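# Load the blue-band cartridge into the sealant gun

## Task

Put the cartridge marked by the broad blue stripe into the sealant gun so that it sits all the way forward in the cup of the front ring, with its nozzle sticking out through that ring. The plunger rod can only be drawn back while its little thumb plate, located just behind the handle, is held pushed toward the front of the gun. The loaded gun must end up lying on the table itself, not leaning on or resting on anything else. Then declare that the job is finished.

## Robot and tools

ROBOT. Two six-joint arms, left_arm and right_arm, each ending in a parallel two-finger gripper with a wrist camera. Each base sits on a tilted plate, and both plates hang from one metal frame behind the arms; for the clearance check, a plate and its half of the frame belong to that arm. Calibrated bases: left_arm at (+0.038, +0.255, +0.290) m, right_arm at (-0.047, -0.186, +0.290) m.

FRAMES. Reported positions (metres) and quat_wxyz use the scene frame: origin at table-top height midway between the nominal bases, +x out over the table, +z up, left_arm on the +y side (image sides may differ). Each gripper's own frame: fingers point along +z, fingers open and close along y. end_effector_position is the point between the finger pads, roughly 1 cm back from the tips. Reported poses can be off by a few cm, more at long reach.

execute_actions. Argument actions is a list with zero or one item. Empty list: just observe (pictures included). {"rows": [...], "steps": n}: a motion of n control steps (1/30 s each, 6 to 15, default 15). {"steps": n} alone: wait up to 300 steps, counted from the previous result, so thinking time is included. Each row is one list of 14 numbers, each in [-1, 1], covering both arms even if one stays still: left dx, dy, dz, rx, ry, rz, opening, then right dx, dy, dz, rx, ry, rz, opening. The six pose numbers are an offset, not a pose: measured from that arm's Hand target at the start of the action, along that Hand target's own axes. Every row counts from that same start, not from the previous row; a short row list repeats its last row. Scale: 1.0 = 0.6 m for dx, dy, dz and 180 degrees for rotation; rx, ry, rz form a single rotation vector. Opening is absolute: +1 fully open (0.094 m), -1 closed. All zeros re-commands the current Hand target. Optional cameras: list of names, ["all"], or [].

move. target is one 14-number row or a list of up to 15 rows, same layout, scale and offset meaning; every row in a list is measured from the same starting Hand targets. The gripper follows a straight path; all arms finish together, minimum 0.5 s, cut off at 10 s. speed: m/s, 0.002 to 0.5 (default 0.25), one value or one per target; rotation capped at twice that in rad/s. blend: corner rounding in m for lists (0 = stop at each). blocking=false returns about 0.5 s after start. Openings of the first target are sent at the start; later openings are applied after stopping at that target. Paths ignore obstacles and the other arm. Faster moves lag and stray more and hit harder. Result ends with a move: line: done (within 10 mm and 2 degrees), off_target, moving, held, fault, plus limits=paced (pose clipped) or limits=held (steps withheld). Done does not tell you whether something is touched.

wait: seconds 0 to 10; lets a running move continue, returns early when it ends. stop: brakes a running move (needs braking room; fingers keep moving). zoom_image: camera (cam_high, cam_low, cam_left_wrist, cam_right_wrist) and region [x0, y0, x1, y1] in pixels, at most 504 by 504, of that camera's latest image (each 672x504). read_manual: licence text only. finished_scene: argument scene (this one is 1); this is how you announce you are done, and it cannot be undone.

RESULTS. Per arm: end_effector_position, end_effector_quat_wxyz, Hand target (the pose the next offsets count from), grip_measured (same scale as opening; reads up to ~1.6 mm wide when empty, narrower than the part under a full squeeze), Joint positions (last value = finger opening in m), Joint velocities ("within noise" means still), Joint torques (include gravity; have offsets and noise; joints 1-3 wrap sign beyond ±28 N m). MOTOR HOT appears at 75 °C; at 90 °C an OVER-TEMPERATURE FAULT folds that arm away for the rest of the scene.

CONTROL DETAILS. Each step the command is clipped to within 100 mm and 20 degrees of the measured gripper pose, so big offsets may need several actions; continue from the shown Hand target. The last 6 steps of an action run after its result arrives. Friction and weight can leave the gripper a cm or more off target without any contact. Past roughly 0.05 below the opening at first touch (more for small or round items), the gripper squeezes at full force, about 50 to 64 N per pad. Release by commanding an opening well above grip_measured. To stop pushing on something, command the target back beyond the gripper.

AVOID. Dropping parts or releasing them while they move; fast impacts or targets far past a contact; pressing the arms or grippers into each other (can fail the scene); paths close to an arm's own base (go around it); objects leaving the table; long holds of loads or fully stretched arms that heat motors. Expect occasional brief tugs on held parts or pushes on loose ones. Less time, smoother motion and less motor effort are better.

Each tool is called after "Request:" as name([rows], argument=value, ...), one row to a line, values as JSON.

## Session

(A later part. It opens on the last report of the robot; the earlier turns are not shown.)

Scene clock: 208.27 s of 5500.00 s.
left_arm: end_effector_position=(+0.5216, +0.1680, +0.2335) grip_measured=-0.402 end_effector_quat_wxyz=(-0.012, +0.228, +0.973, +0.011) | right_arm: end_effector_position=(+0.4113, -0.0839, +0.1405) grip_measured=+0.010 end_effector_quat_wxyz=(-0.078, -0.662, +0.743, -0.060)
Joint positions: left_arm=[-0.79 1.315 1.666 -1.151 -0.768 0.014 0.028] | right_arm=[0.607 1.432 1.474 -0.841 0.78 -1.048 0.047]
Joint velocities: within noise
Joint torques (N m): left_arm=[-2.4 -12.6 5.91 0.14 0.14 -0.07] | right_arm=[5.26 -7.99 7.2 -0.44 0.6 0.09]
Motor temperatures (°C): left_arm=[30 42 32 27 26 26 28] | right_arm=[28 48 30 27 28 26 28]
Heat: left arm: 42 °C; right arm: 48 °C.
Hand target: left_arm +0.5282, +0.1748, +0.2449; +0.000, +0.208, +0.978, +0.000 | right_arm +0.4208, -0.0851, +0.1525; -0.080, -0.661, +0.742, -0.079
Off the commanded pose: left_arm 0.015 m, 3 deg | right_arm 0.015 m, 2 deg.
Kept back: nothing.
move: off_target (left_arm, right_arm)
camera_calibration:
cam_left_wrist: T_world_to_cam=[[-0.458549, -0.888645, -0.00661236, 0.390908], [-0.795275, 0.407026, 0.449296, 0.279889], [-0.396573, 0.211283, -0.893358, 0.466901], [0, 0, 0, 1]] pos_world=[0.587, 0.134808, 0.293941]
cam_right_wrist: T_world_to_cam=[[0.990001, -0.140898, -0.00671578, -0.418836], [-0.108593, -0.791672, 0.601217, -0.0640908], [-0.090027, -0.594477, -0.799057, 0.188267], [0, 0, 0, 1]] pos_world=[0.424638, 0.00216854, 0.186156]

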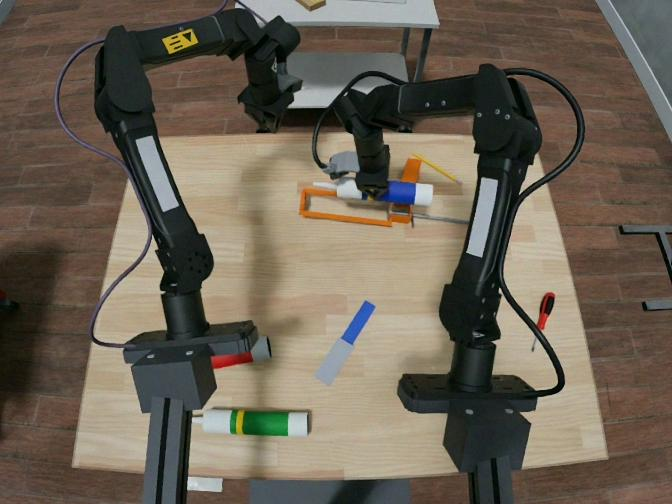

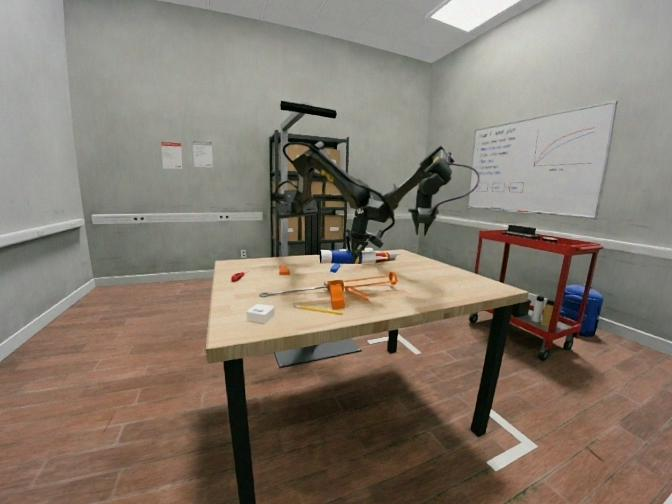

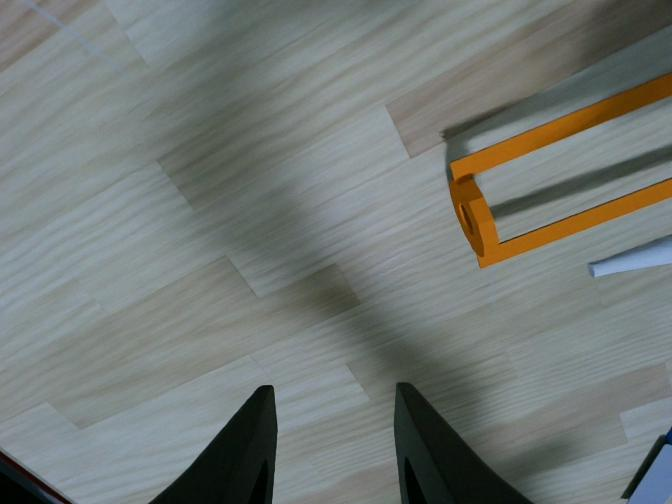

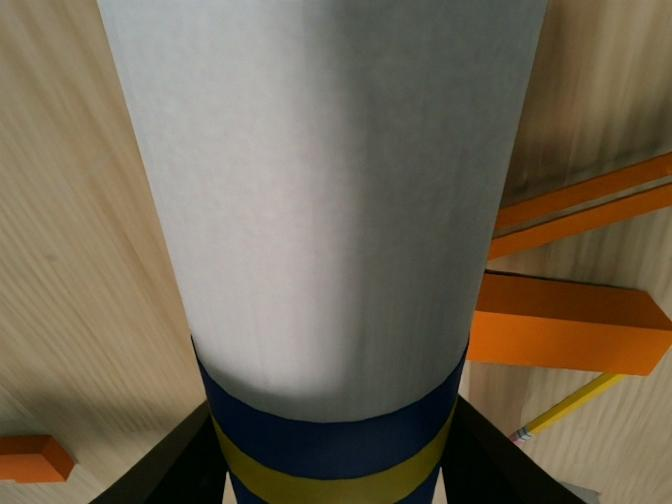

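Request:
move(target=[0,0,0,0,0,0,-0.4,-0.0149,0,0.065,0.002,0.039,-0.008,-0.3], speed=0.08)

Request:
zoom_image(camera="cam_high", region=[280, 140, 480, 260])

Request:
zoom_image(camera="cam_low", region=[300, 200, 440, 300])

Request:
zoom_image(camera="cam_left_wrist", region=[440, 60, 672, 320])

Scene clock: 211.67 s of 5500.00 s.
left_arm: end_effector_position=(+0.5216, +0.1680, +0.2335) grip_measured=-0.402 end_effector_quat_wxyz=(-0.012, +0.228, +0.973, +0.011) | right_arm: end_effector_position=(+0.4042, -0.0757, +0.1046) grip_measured=+0.010 end_effector_quat_wxyz=(-0.123, -0.677, +0.721, -0.083)
Joint positions: left_arm=[-0.79 1.315 1.666 -1.151 -0.768 0.014 0.028] | right_arm=[0.596 1.585 1.535 -0.841 0.849 -1.041 0.047]
Joint velocities: within noise
Joint torques (N m): left_arm=[-2.4 -12.62 5.91 0.14 0.14 -0.07] | right_arm=[3.71 -8.5 6.57 -0.22 0.74 0.09]
Motor temperatures (°C): left_arm=[30 43 32 27 26 26 28] | right_arm=[28 48 30 27 28 26 28]
Heat: left arm: 43 °C; right arm: 48 °C.
Hand target: left_arm +0.5282, +0.1748, +0.2449; +0.000, +0.208, +0.978, +0.000 | right_arm +0.4212, -0.0851, +0.1125; +0.124, +0.665, -0.727, +0.121
Off the commanded pose: left_arm 0.015 m, 3 deg | right_arm 0.021 m, 5 deg.
Kept back: nothing.
move: off_target (left_arm, right_arm)
camera_calibration:
cam_left_wrist: T_world_to_cam=[[-0.458549, -0.888645, -0.00661236, 0.390908], [-0.795275, 0.407026, 0.449296, 0.279889], [-0.396573, 0.211283, -0.893358, 0.466901], [0, 0, 0, 1]] pos_world=[0.587, 0.134808, 0.293941]
cam_right_wrist: T_world_to_cam=[[0.994915, -0.0933467, -0.0378217, -0.40605], [-0.0432027, -0.734753, 0.676958, -0.0667714], [-0.0909814, -0.671882, -0.735049, 0.151661], [0, 0, 0, 1]] pos_world=[0.414899, 0.0149342, 0.141322]

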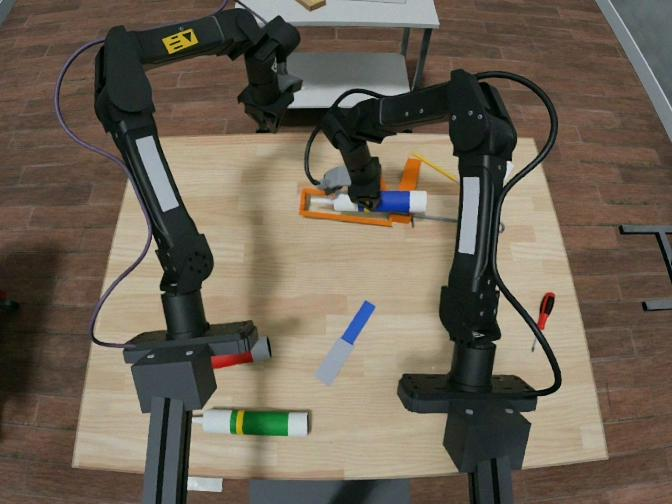

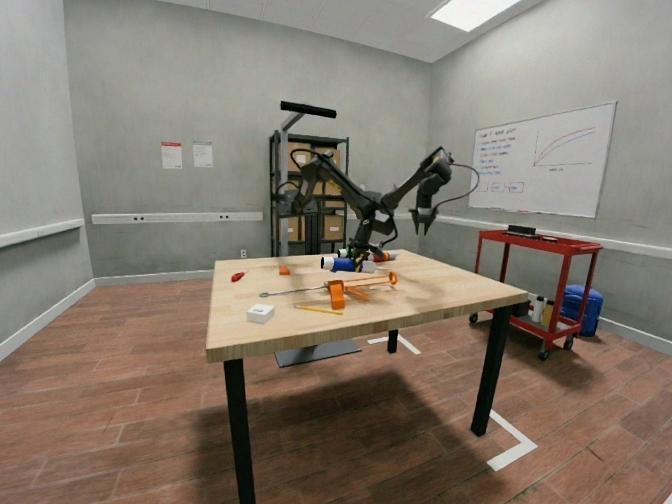

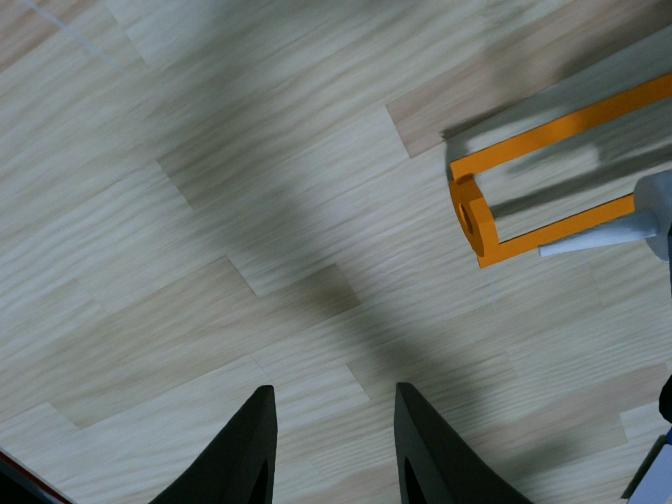

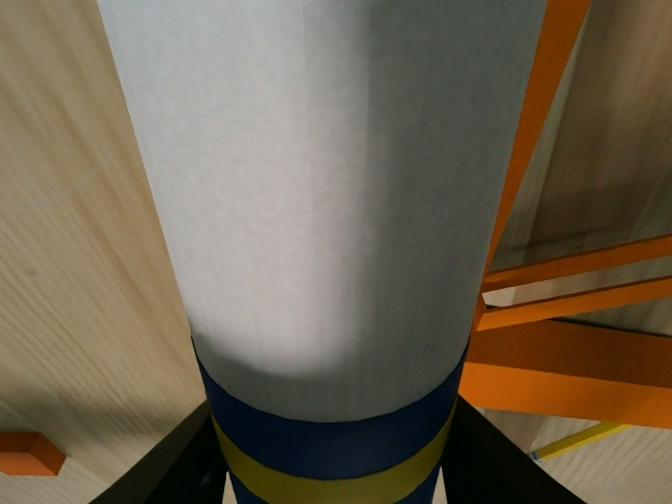

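Scaled by 2.520 from the camera's 672x504 image, which has a finer 960x720 frame.

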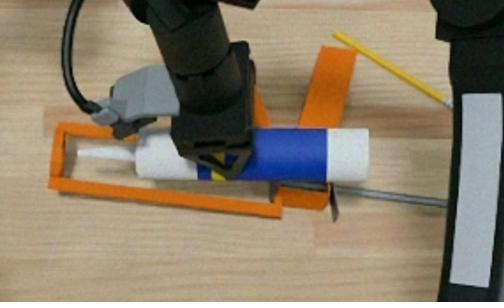

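Scaled by 3.600 from the camera's 672x504 image, which has a finer 960x720 frame.

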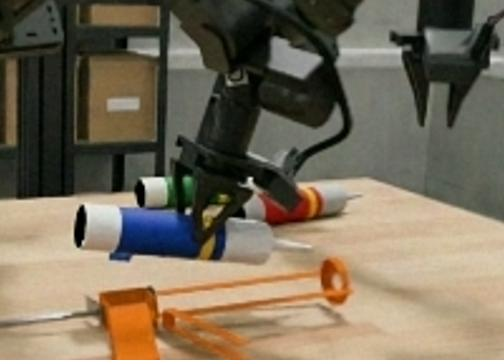

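Scaled by 1.938 from the camera's 672x504 image, which has a finer 960x720 frame.

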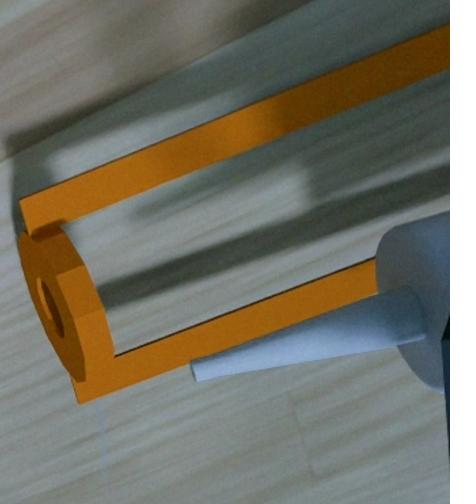

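Request:
move(target=[0,0,0,0,0,0,-0.4,-0.0097,-0.0183,0.0322,-0.0061,0.011,0.0168,-0.3], speed=0.06, cameras=["cam_high","cam_left_wrist","cam_low"])

Request:
zoom_image(camera="cam_high", region=[280, 140, 480, 260])

Request:
zoom_image(camera="cam_low", region=[300, 200, 440, 300])

Request:
zoom_image(camera="cam_left_wrist", region=[440, 60, 672, 320])

Scene clock: 213.30 s of 5500.00 s.
left_arm: end_effector_position=(+0.5216, +0.1680, +0.2335) grip_measured=-0.402 end_effector_quat_wxyz=(-0.012, +0.228, +0.973, +0.011) | right_arm: end_effector_position=(+0.4221, -0.0777, +0.0842) grip_measured=+0.010 end_effector_quat_wxyz=(-0.130, -0.648, +0.744, -0.100)
Joint positions: left_arm=[-0.79 1.315 1.666 -1.151 -0.768 0.014 0.028] | right_arm=[0.554 1.678 1.646 -0.841 0.852 -0.999 0.047]
Joint velocities: within noise
Joint torques (N m): left_arm=[-2.4 -12.6 5.91 0.14 0.14 -0.07] | right_arm=[3.9 -8.95 6.58 -0.53 0.7 0.09]
Motor temperatures (°C): left_arm=[30 44 32 27 26 26 28] | right_arm=[28 48 30 27 28 26 28]
Heat: left arm: 44 °C; right arm: 48 °C.
Hand target: left_arm +0.5282, +0.1748, +0.2449; +0.000, +0.208, +0.978, +0.000 | right_arm +0.4321, -0.0872, +0.0924; -0.140, -0.642, +0.743, -0.128
Off the commanded pose: left_arm 0.015 m, 3 deg | right_arm 0.016 m, 4 deg.
Kept back: nothing.
move: off_target (left_arm, right_arm)
camera_calibration:
cam_left_wrist: T_world_to_cam=[[-0.458549, -0.888645, -0.00661236, 0.390908], [-0.795275, 0.407026, 0.449296, 0.279889], [-0.396573, 0.211283, -0.893358, 0.466901], [0, 0, 0, 1]] pos_world=[0.587, 0.134808, 0.293941]
Images, in order (width x height): cam_high 672x504, cam_low 672x504, cam_left_wrist 672x504.

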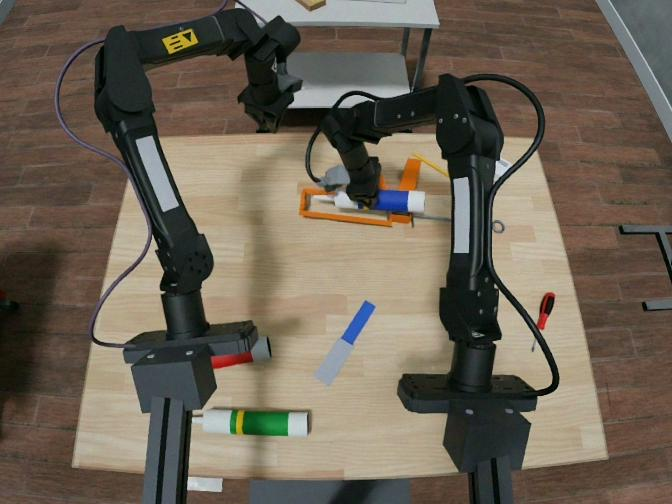

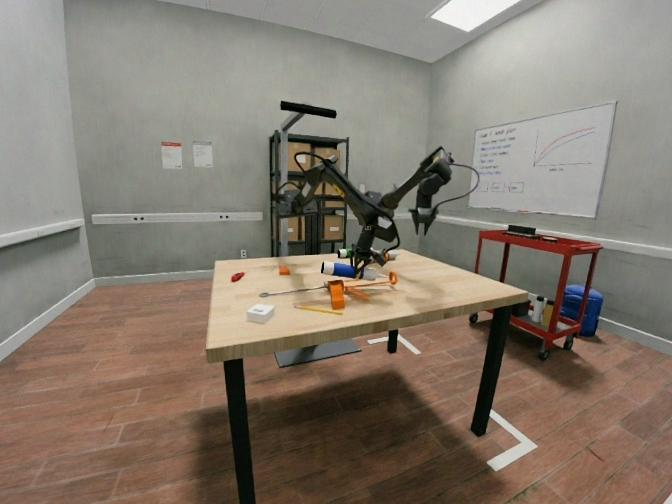

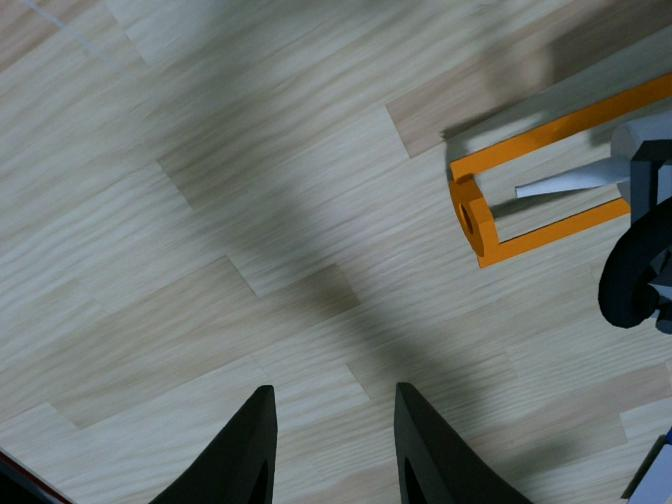

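Scaled by 2.520 from the camera's 672x504 image, which has a finer 960x720 frame.

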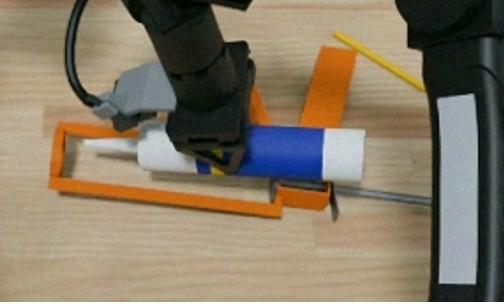

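Scaled by 3.600 from the camera's 672x504 image, which has a finer 960x720 frame.

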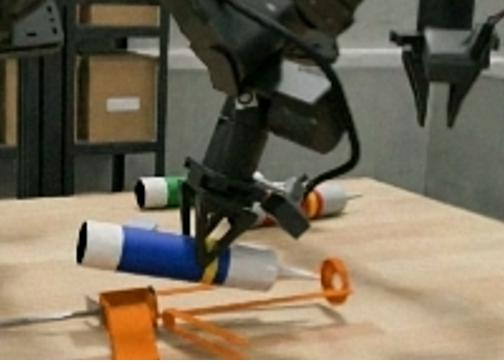

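Scaled by 1.938 from the camera's 672x504 image, which has a finer 960x720 frame.

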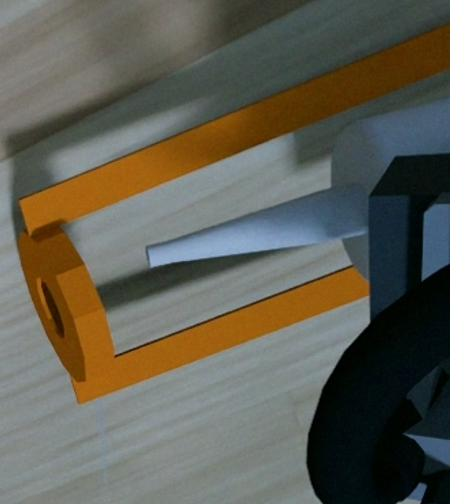

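Request:
move(target=[0,0,0,0,0,0,-0.4,-0.0115,0.007,0.0313,0.0021,0,-0.0052,-0.3], speed=0.05, cameras=["cam_high","cam_left_wrist","cam_low","cam_right_wrist"])

Request:
zoom_image(camera="cam_high", region=[280, 140, 480, 260])

Request:
zoom_image(camera="cam_low", region=[300, 200, 440, 300])

Request:
zoom_image(camera="cam_left_wrist", region=[440, 60, 672, 320])

Scene clock: 214.80 s of 5500.00 s.
left_arm: end_effector_position=(+0.5216, +0.1680, +0.2335) grip_measured=-0.402 end_effector_quat_wxyz=(-0.012, +0.228, +0.973, +0.011) | right_arm: end_effector_position=(+0.4216, -0.0817, +0.0725) grip_measured=+0.010 end_effector_quat_wxyz=(-0.137, -0.650, +0.740, -0.105)
Joint positions: left_arm=[-0.79 1.315 1.666 -1.151 -0.768 0.014 0.028] | right_arm=[0.532 1.703 1.647 -0.811 0.852 -1.022 0.047]
Joint velocities: within noise
Joint torques (N m): left_arm=[-2.4 -12.6 5.93 0.14 0.14 -0.07] | right_arm=[3.54 -8.85 4.08 0.07 0.58 -0.13]
Motor temperatures (°C): left_arm=[30 44 32 27 26 26 28] | right_arm=[28 48 30 27 28 26 28]
Heat: left arm: 44 °C; right arm: 48 °C.
Hand target: left_arm +0.5282, +0.1748, +0.2449; +0.000, +0.208, +0.978, +0.000 | right_arm +0.4282, -0.0873, +0.0724; -0.139, -0.648, +0.737, -0.130
Off the commanded pose: left_arm 0.015 m, 3 deg | right_arm 0.009 m, 3 deg.
Kept back: nothing.
move: off_target (left_arm, right_arm)
camera_calibration:
cam_left_wrist: T_world_to_cam=[[-0.458549, -0.888645, -0.00661236, 0.390908], [-0.795275, 0.407026, 0.449296, 0.279889], [-0.396573, 0.211283, -0.893358, 0.466901], [0, 0, 0, 1]] pos_world=[0.587, 0.134808, 0.293941]
cam_right_wrist: T_world_to_cam=[[0.98766, -0.156184, -0.0115964, -0.429139], [-0.101174, -0.692809, 0.713989, -0.0235182], [-0.119548, -0.704005, -0.700061, 0.132462], [0, 0, 0, 1]] pos_world=[0.437299, 0.00993539, 0.104546]

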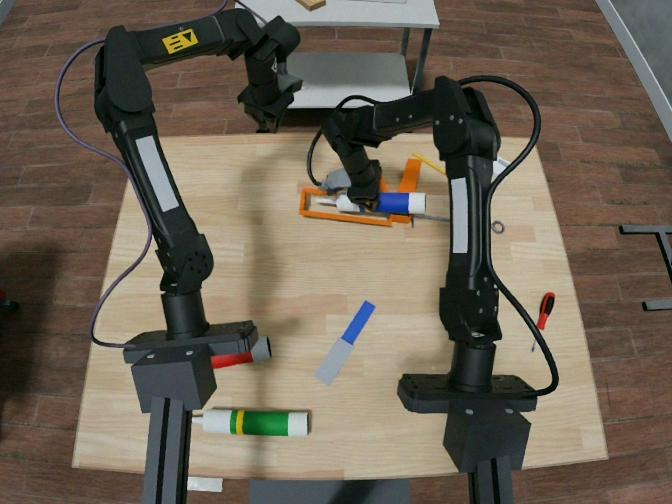

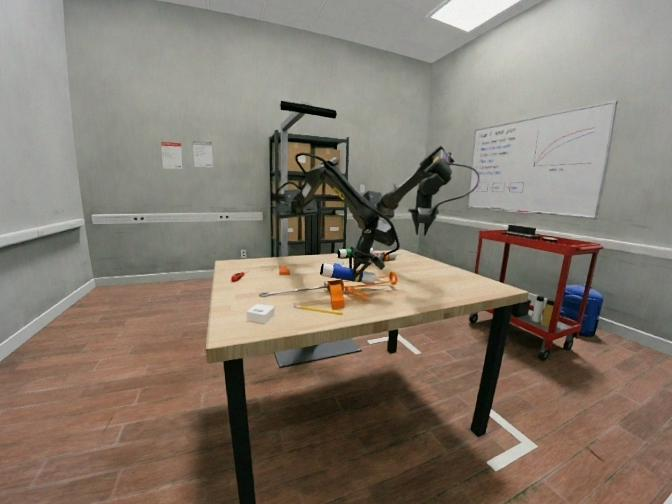

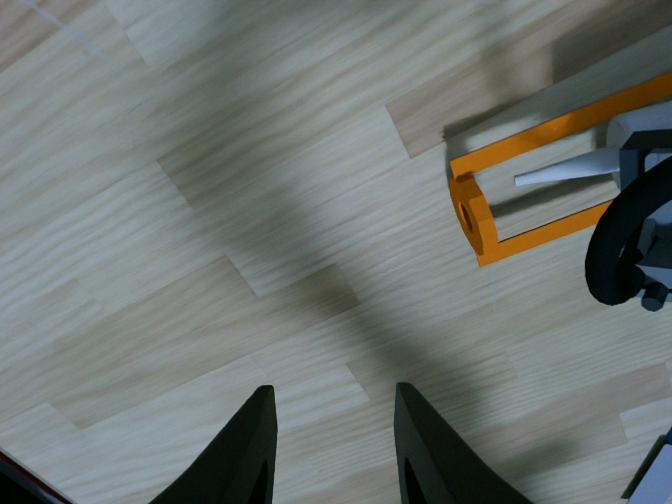

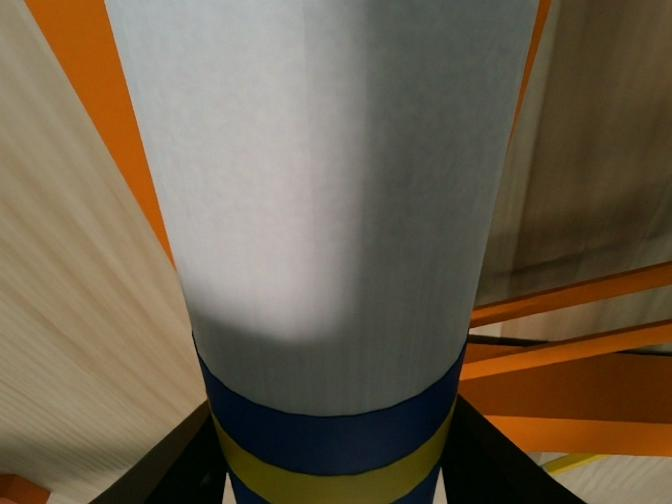

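Scaled by 2.520 from the camera's 672x504 image, which has a finer 960x720 frame.

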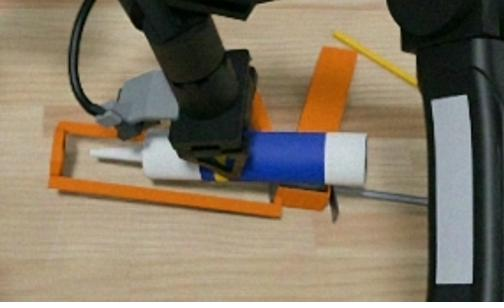

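Scaled by 3.600 from the camera's 672x504 image, which has a finer 960x720 frame.

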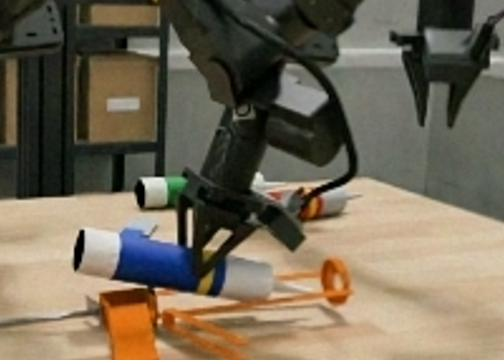

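Scaled by 1.938 from the camera's 672x504 image, which has a finer 960x720 frame.

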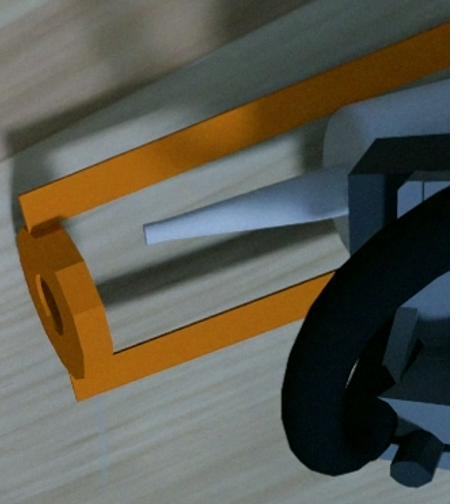

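Request:
move(target=[0,0,0,0,0,0,-0.4,0.0015,0.0149,0,0.0027,0,-0.0067,-0.3], speed=0.05, cameras=["cam_high","cam_left_wrist","cam_low","cam_right_wrist"])

Request:
zoom_image(camera="cam_high", region=[280, 140, 480, 260])

Request:
zoom_image(camera="cam_left_wrist", region=[440, 60, 672, 320])

Scene clock: 216.47 s of 5500.00 s.
left_arm: end_effector_position=(+0.5216, +0.1680, +0.2335) grip_measured=-0.402 end_effector_quat_wxyz=(-0.012, +0.228, +0.973, +0.011) | right_arm: end_effector_position=(+0.4190, -0.0808, +0.0665) grip_measured=+0.010 end_effector_quat_wxyz=(-0.133, -0.653, +0.737, -0.116)
Joint positions: left_arm=[-0.79 1.315 1.666 -1.151 -0.768 0.014 0.028] | right_arm=[0.533 1.703 1.605 -0.747 0.872 -1.045 0.047]
Joint velocities: within noise
Joint torques (N m): left_arm=[-2.4 -12.6 5.91 0.14 0.14 -0.07] | right_arm=[4.08 -10.45 2.32 -0.11 0.48 -0.12]
Motor temperatures (°C): left_arm=[29 44 32 27 26 26 28] | right_arm=[28 48 30 27 28 26 28]
Heat: left arm: 44 °C; right arm: 48 °C.
Hand target: left_arm +0.5282, +0.1748, +0.2449; +0.000, +0.208, +0.978, +0.000 | right_arm +0.4192, -0.0870, +0.0727; -0.138, -0.657, +0.730, -0.131
Off the commanded pose: left_arm 0.015 m, 3 deg | right_arm 0.009 m, 2 deg.
Kept back: nothing.
move: off_target (left_arm)
camera_calibration:
cam_left_wrist: T_world_to_cam=[[-0.458549, -0.888645, -0.00661236, 0.390908], [-0.795275, 0.407026, 0.449296, 0.279889], [-0.396573, 0.211283, -0.893358, 0.466901], [0, 0, 0, 1]] pos_world=[0.587, 0.134808, 0.293941]
cam_right_wrist: T_world_to_cam=[[0.989735, -0.142664, 0.00850378, -0.427548], [-0.105143, -0.686546, 0.719444, -0.0171175], [-0.0968007, -0.712953, -0.694498, 0.117956], [0, 0, 0, 1]] pos_world=[0.432778, 0.011349, 0.0978708]

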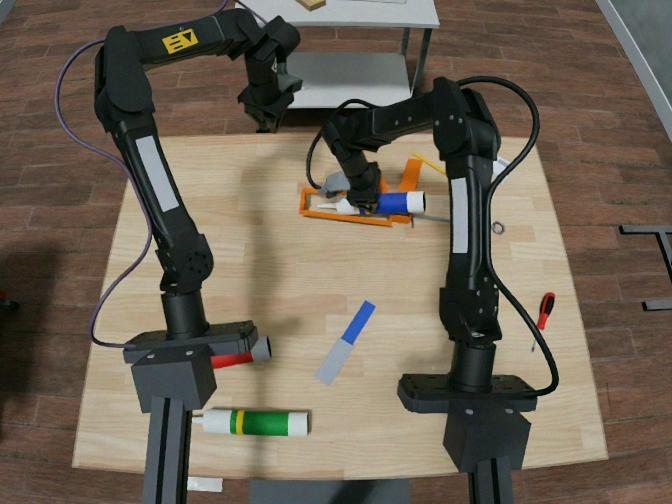

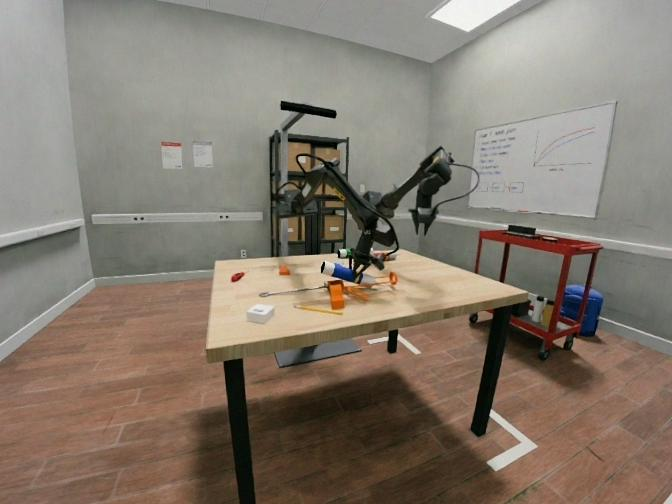

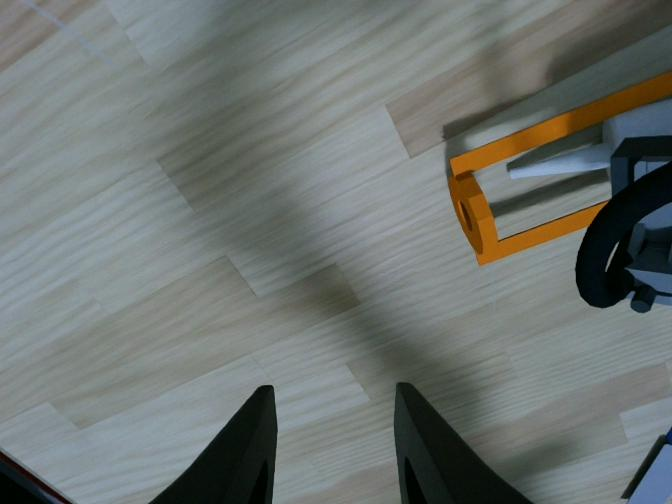

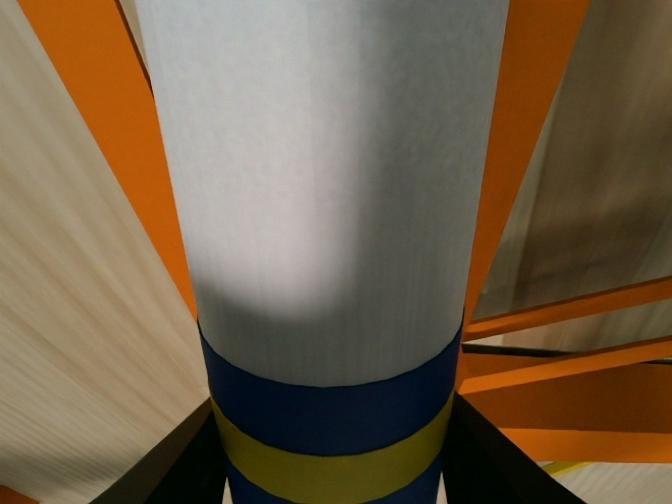

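Scaled by 2.520 from the camera's 672x504 image, which has a finer 960x720 frame.

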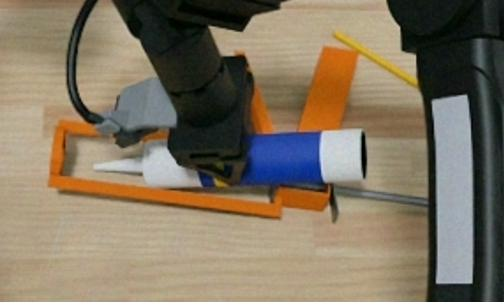

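Scaled by 1.938 from the camera's 672x504 image, which has a finer 960x720 frame.

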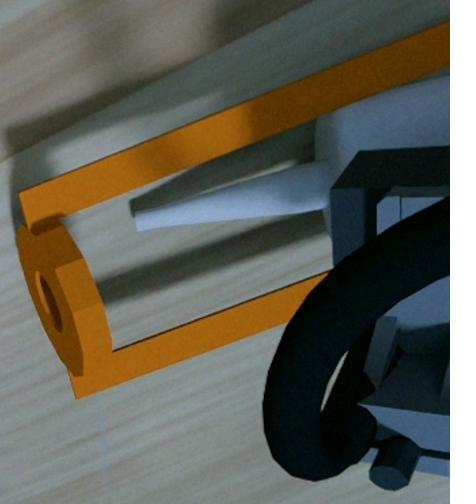

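Request:
move(target=[0,0,0,0,0,0,-0.4,0.0085,0.0098,-0.0183,0.0031,0,-0.0077,-0.3], speed=0.05, cameras=["cam_high","cam_left_wrist","cam_low","cam_right_wrist"])

Request:
zoom_image(camera="cam_high", region=[280, 140, 480, 260])

Request:
zoom_image(camera="cam_left_wrist", region=[440, 60, 672, 320])

Scene clock: 218.20 s of 5500.00 s.
left_arm: end_effector_position=(+0.5216, +0.1680, +0.2335) grip_measured=-0.402 end_effector_quat_wxyz=(-0.012, +0.228, +0.973, +0.011) | right_arm: end_effector_position=(+0.4133, -0.0827, +0.0680) grip_measured=+0.010 end_effector_quat_wxyz=(-0.134, -0.653, +0.734, -0.129)
Joint positions: left_arm=[-0.79 1.315 1.666 -1.151 -0.768 0.014 0.028] | right_arm=[0.543 1.688 1.559 -0.716 0.906 -1.039 0.047]
Joint velocities: within noise
Joint torques (N m): left_arm=[-2.4 -12.6 5.91 0.14 0.14 -0.07] | right_arm=[5.14 -12.36 2.02 -0.41 0.36 -0.15]
Motor temperatures (°C): left_arm=[29 45 32 27 26 26 28] | right_arm=[28 48 30 27 28 26 28]
Heat: left arm: 45 °C; right arm: 48 °C.
Hand target: left_arm +0.5282, +0.1748, +0.2449; +0.000, +0.208, +0.978, +0.000 | right_arm +0.4132, -0.0871, +0.0846; -0.136, -0.666, +0.721, -0.133
Off the commanded pose: left_arm 0.015 m, 3 deg | right_arm 0.017 m, 2 deg.
Kept back: nothing.
move: off_target (left_arm, right_arm)
camera_calibration:
cam_left_wrist: T_world_to_cam=[[-0.458549, -0.888645, -0.00661236, 0.390908], [-0.795275, 0.407026, 0.449296, 0.279889], [-0.396573, 0.211283, -0.893358, 0.466901], [0, 0, 0, 1]] pos_world=[0.587, 0.134808, 0.293941]
cam_right_wrist: T_world_to_cam=[[0.990266, -0.136655, 0.0264466, -0.423183], [-0.112162, -0.670926, 0.732992, -0.0167836], [-0.0824233, -0.728823, -0.679723, 0.108891], [0, 0, 0, 1]] pos_world=[0.426156, 0.0102718, 0.0975098]

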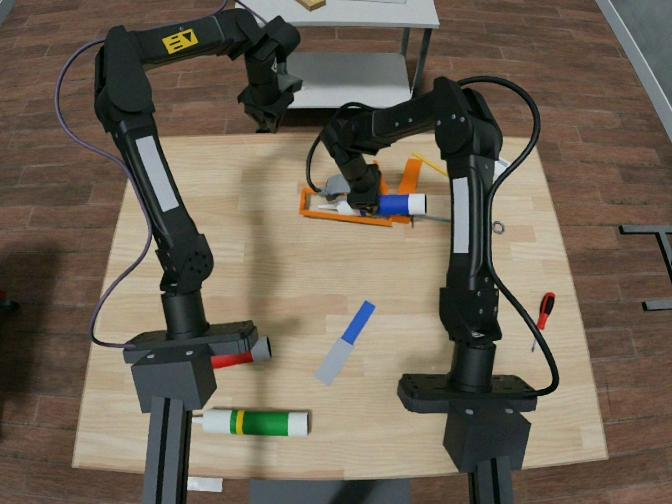

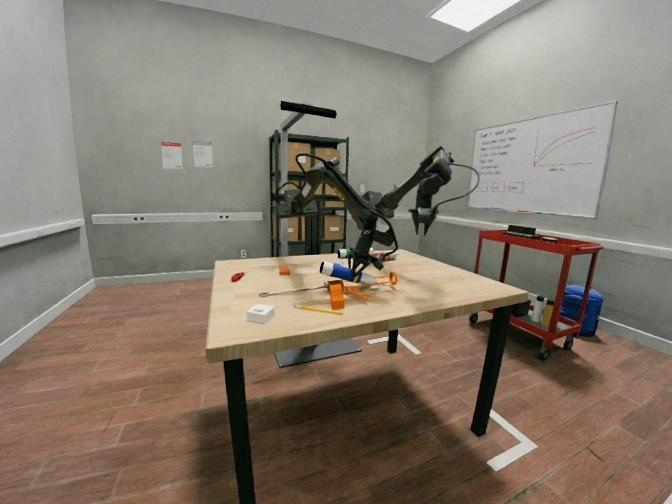

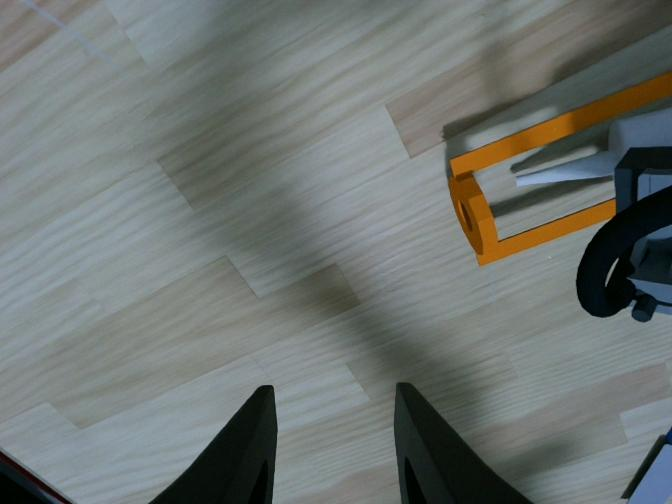

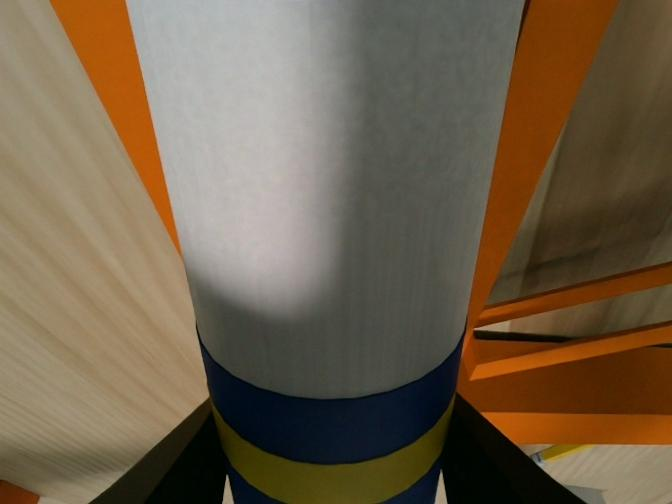

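Scaled by 2.520 from the camera's 672x504 image, which has a finer 960x720 frame.

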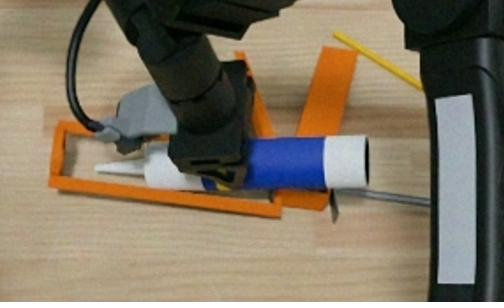

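Scaled by 1.938 from the camera's 672x504 image, which has a finer 960x720 frame.

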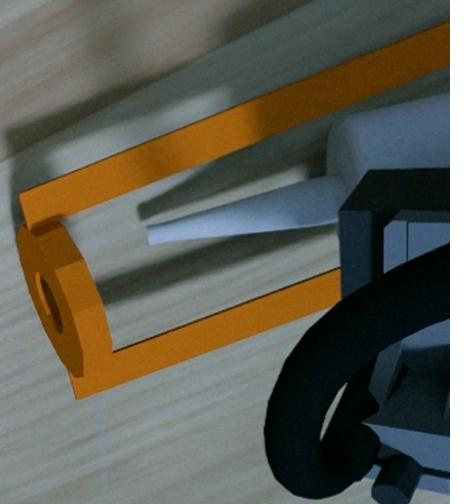

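Request:
move(target=[0,0,0,0,0,0,-0.4,-0.0097,0.004,-0.0291,0,0,0,-0.3], speed=0.05, cameras=["cam_high","cam_left_wrist","cam_low","cam_right_wrist"])

Request:
zoom_image(camera="cam_high", region=[280, 140, 480, 260])

Request:
zoom_image(camera="cam_left_wrist", region=[440, 60, 672, 320])

Request:
zoom_image(camera="cam_low", region=[300, 200, 440, 300])

Scene clock: 219.57 s of 5500.00 s.
left_arm: end_effector_position=(+0.5216, +0.1680, +0.2335) grip_measured=-0.402 end_effector_quat_wxyz=(-0.012, +0.228, +0.973, +0.011) | right_arm: end_effector_position=(+0.4087, -0.0719, +0.0743) grip_measured=+0.010 end_effector_quat_wxyz=(-0.130, -0.653, +0.736, -0.125)
Joint positions: left_arm=[-0.79 1.315 1.666 -1.151 -0.768 0.014 0.028] | right_arm=[0.578 1.687 1.559 -0.742 0.918 -1.001 0.047]
Joint velocities: within noise
Joint torques (N m): left_arm=[-2.4 -12.62 5.91 0.14 0.14 -0.07] | right_arm=[6.74 -11.92 4.12 -0.93 0.55 0.04]
Motor temperatures (°C): left_arm=[29 45 32 27 26 26 28] | right_arm=[28 49 30 27 28 26 28]
Heat: left arm: 45 °C; right arm: 49 °C.
Hand target: left_arm +0.5282, +0.1748, +0.2449; +0.000, +0.208, +0.978, +0.000 | right_arm +0.4116, -0.0749, +0.0987; -0.136, -0.666, +0.721, -0.133
Off the commanded pose: left_arm 0.015 m, 3 deg | right_arm 0.025 m, 3 deg.
Kept back: nothing.
move: off_target (left_arm, right_arm)
camera_calibration:
cam_left_wrist: T_world_to_cam=[[-0.458549, -0.888645, -0.00661236, 0.390908], [-0.795275, 0.407026, 0.449296, 0.279889], [-0.396573, 0.211283, -0.893358, 0.466901], [0, 0, 0, 1]] pos_world=[0.587, 0.134808, 0.293941]
cam_right_wrist: T_world_to_cam=[[0.989991, -0.138808, 0.0255143, -0.417311], [-0.113901, -0.679053, 0.725199, -0.0139238], [-0.0833379, -0.720846, -0.688067, 0.122219], [0, 0, 0, 1]] pos_world=[0.421733, 0.0207198, 0.10484]

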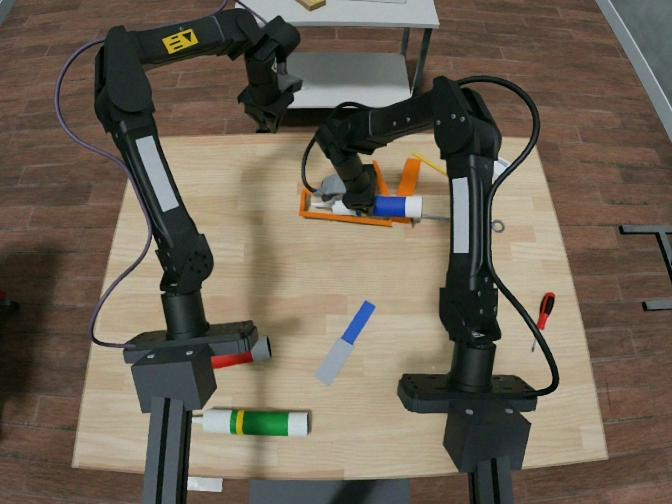

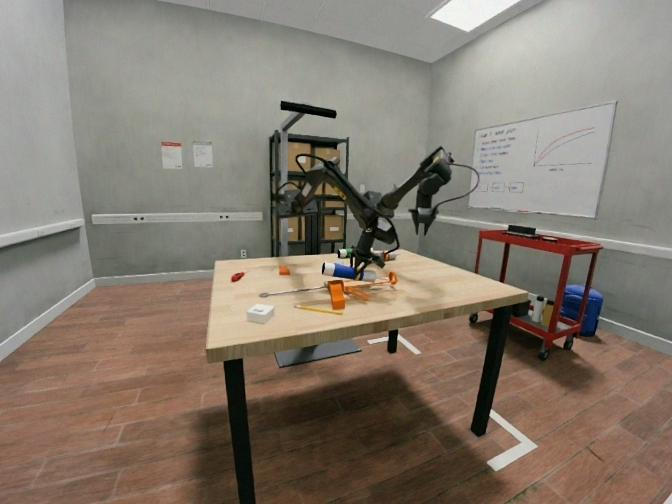

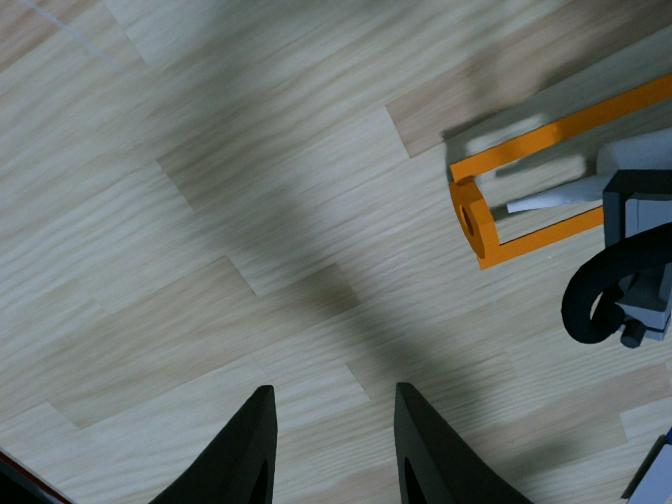

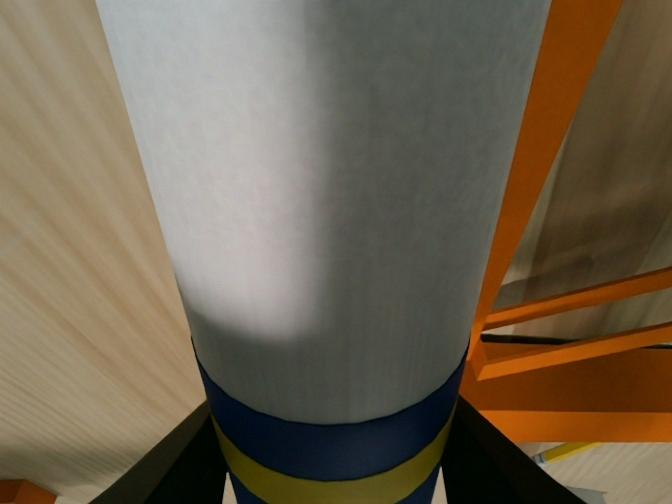

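Scaled by 2.520 from the camera's 672x504 image, which has a finer 960x720 frame.

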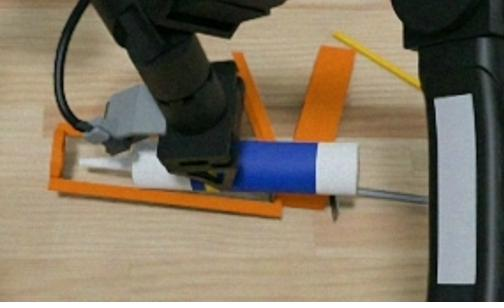

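Scaled by 1.938 from the camera's 672x504 image, which has a finer 960x720 frame.

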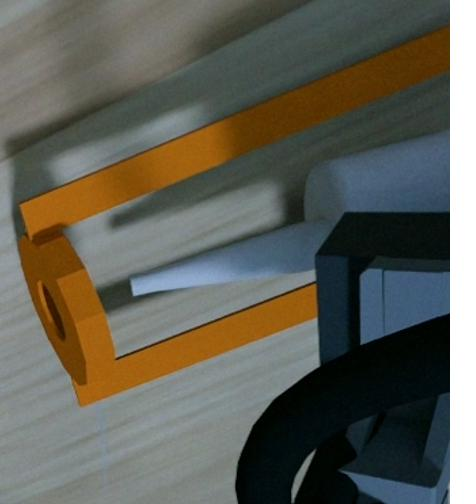

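Scaled by 3.600 from the camera's 672x504 image, which has a finer 960x720 frame.

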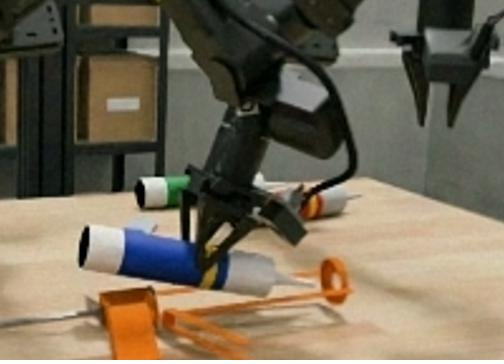

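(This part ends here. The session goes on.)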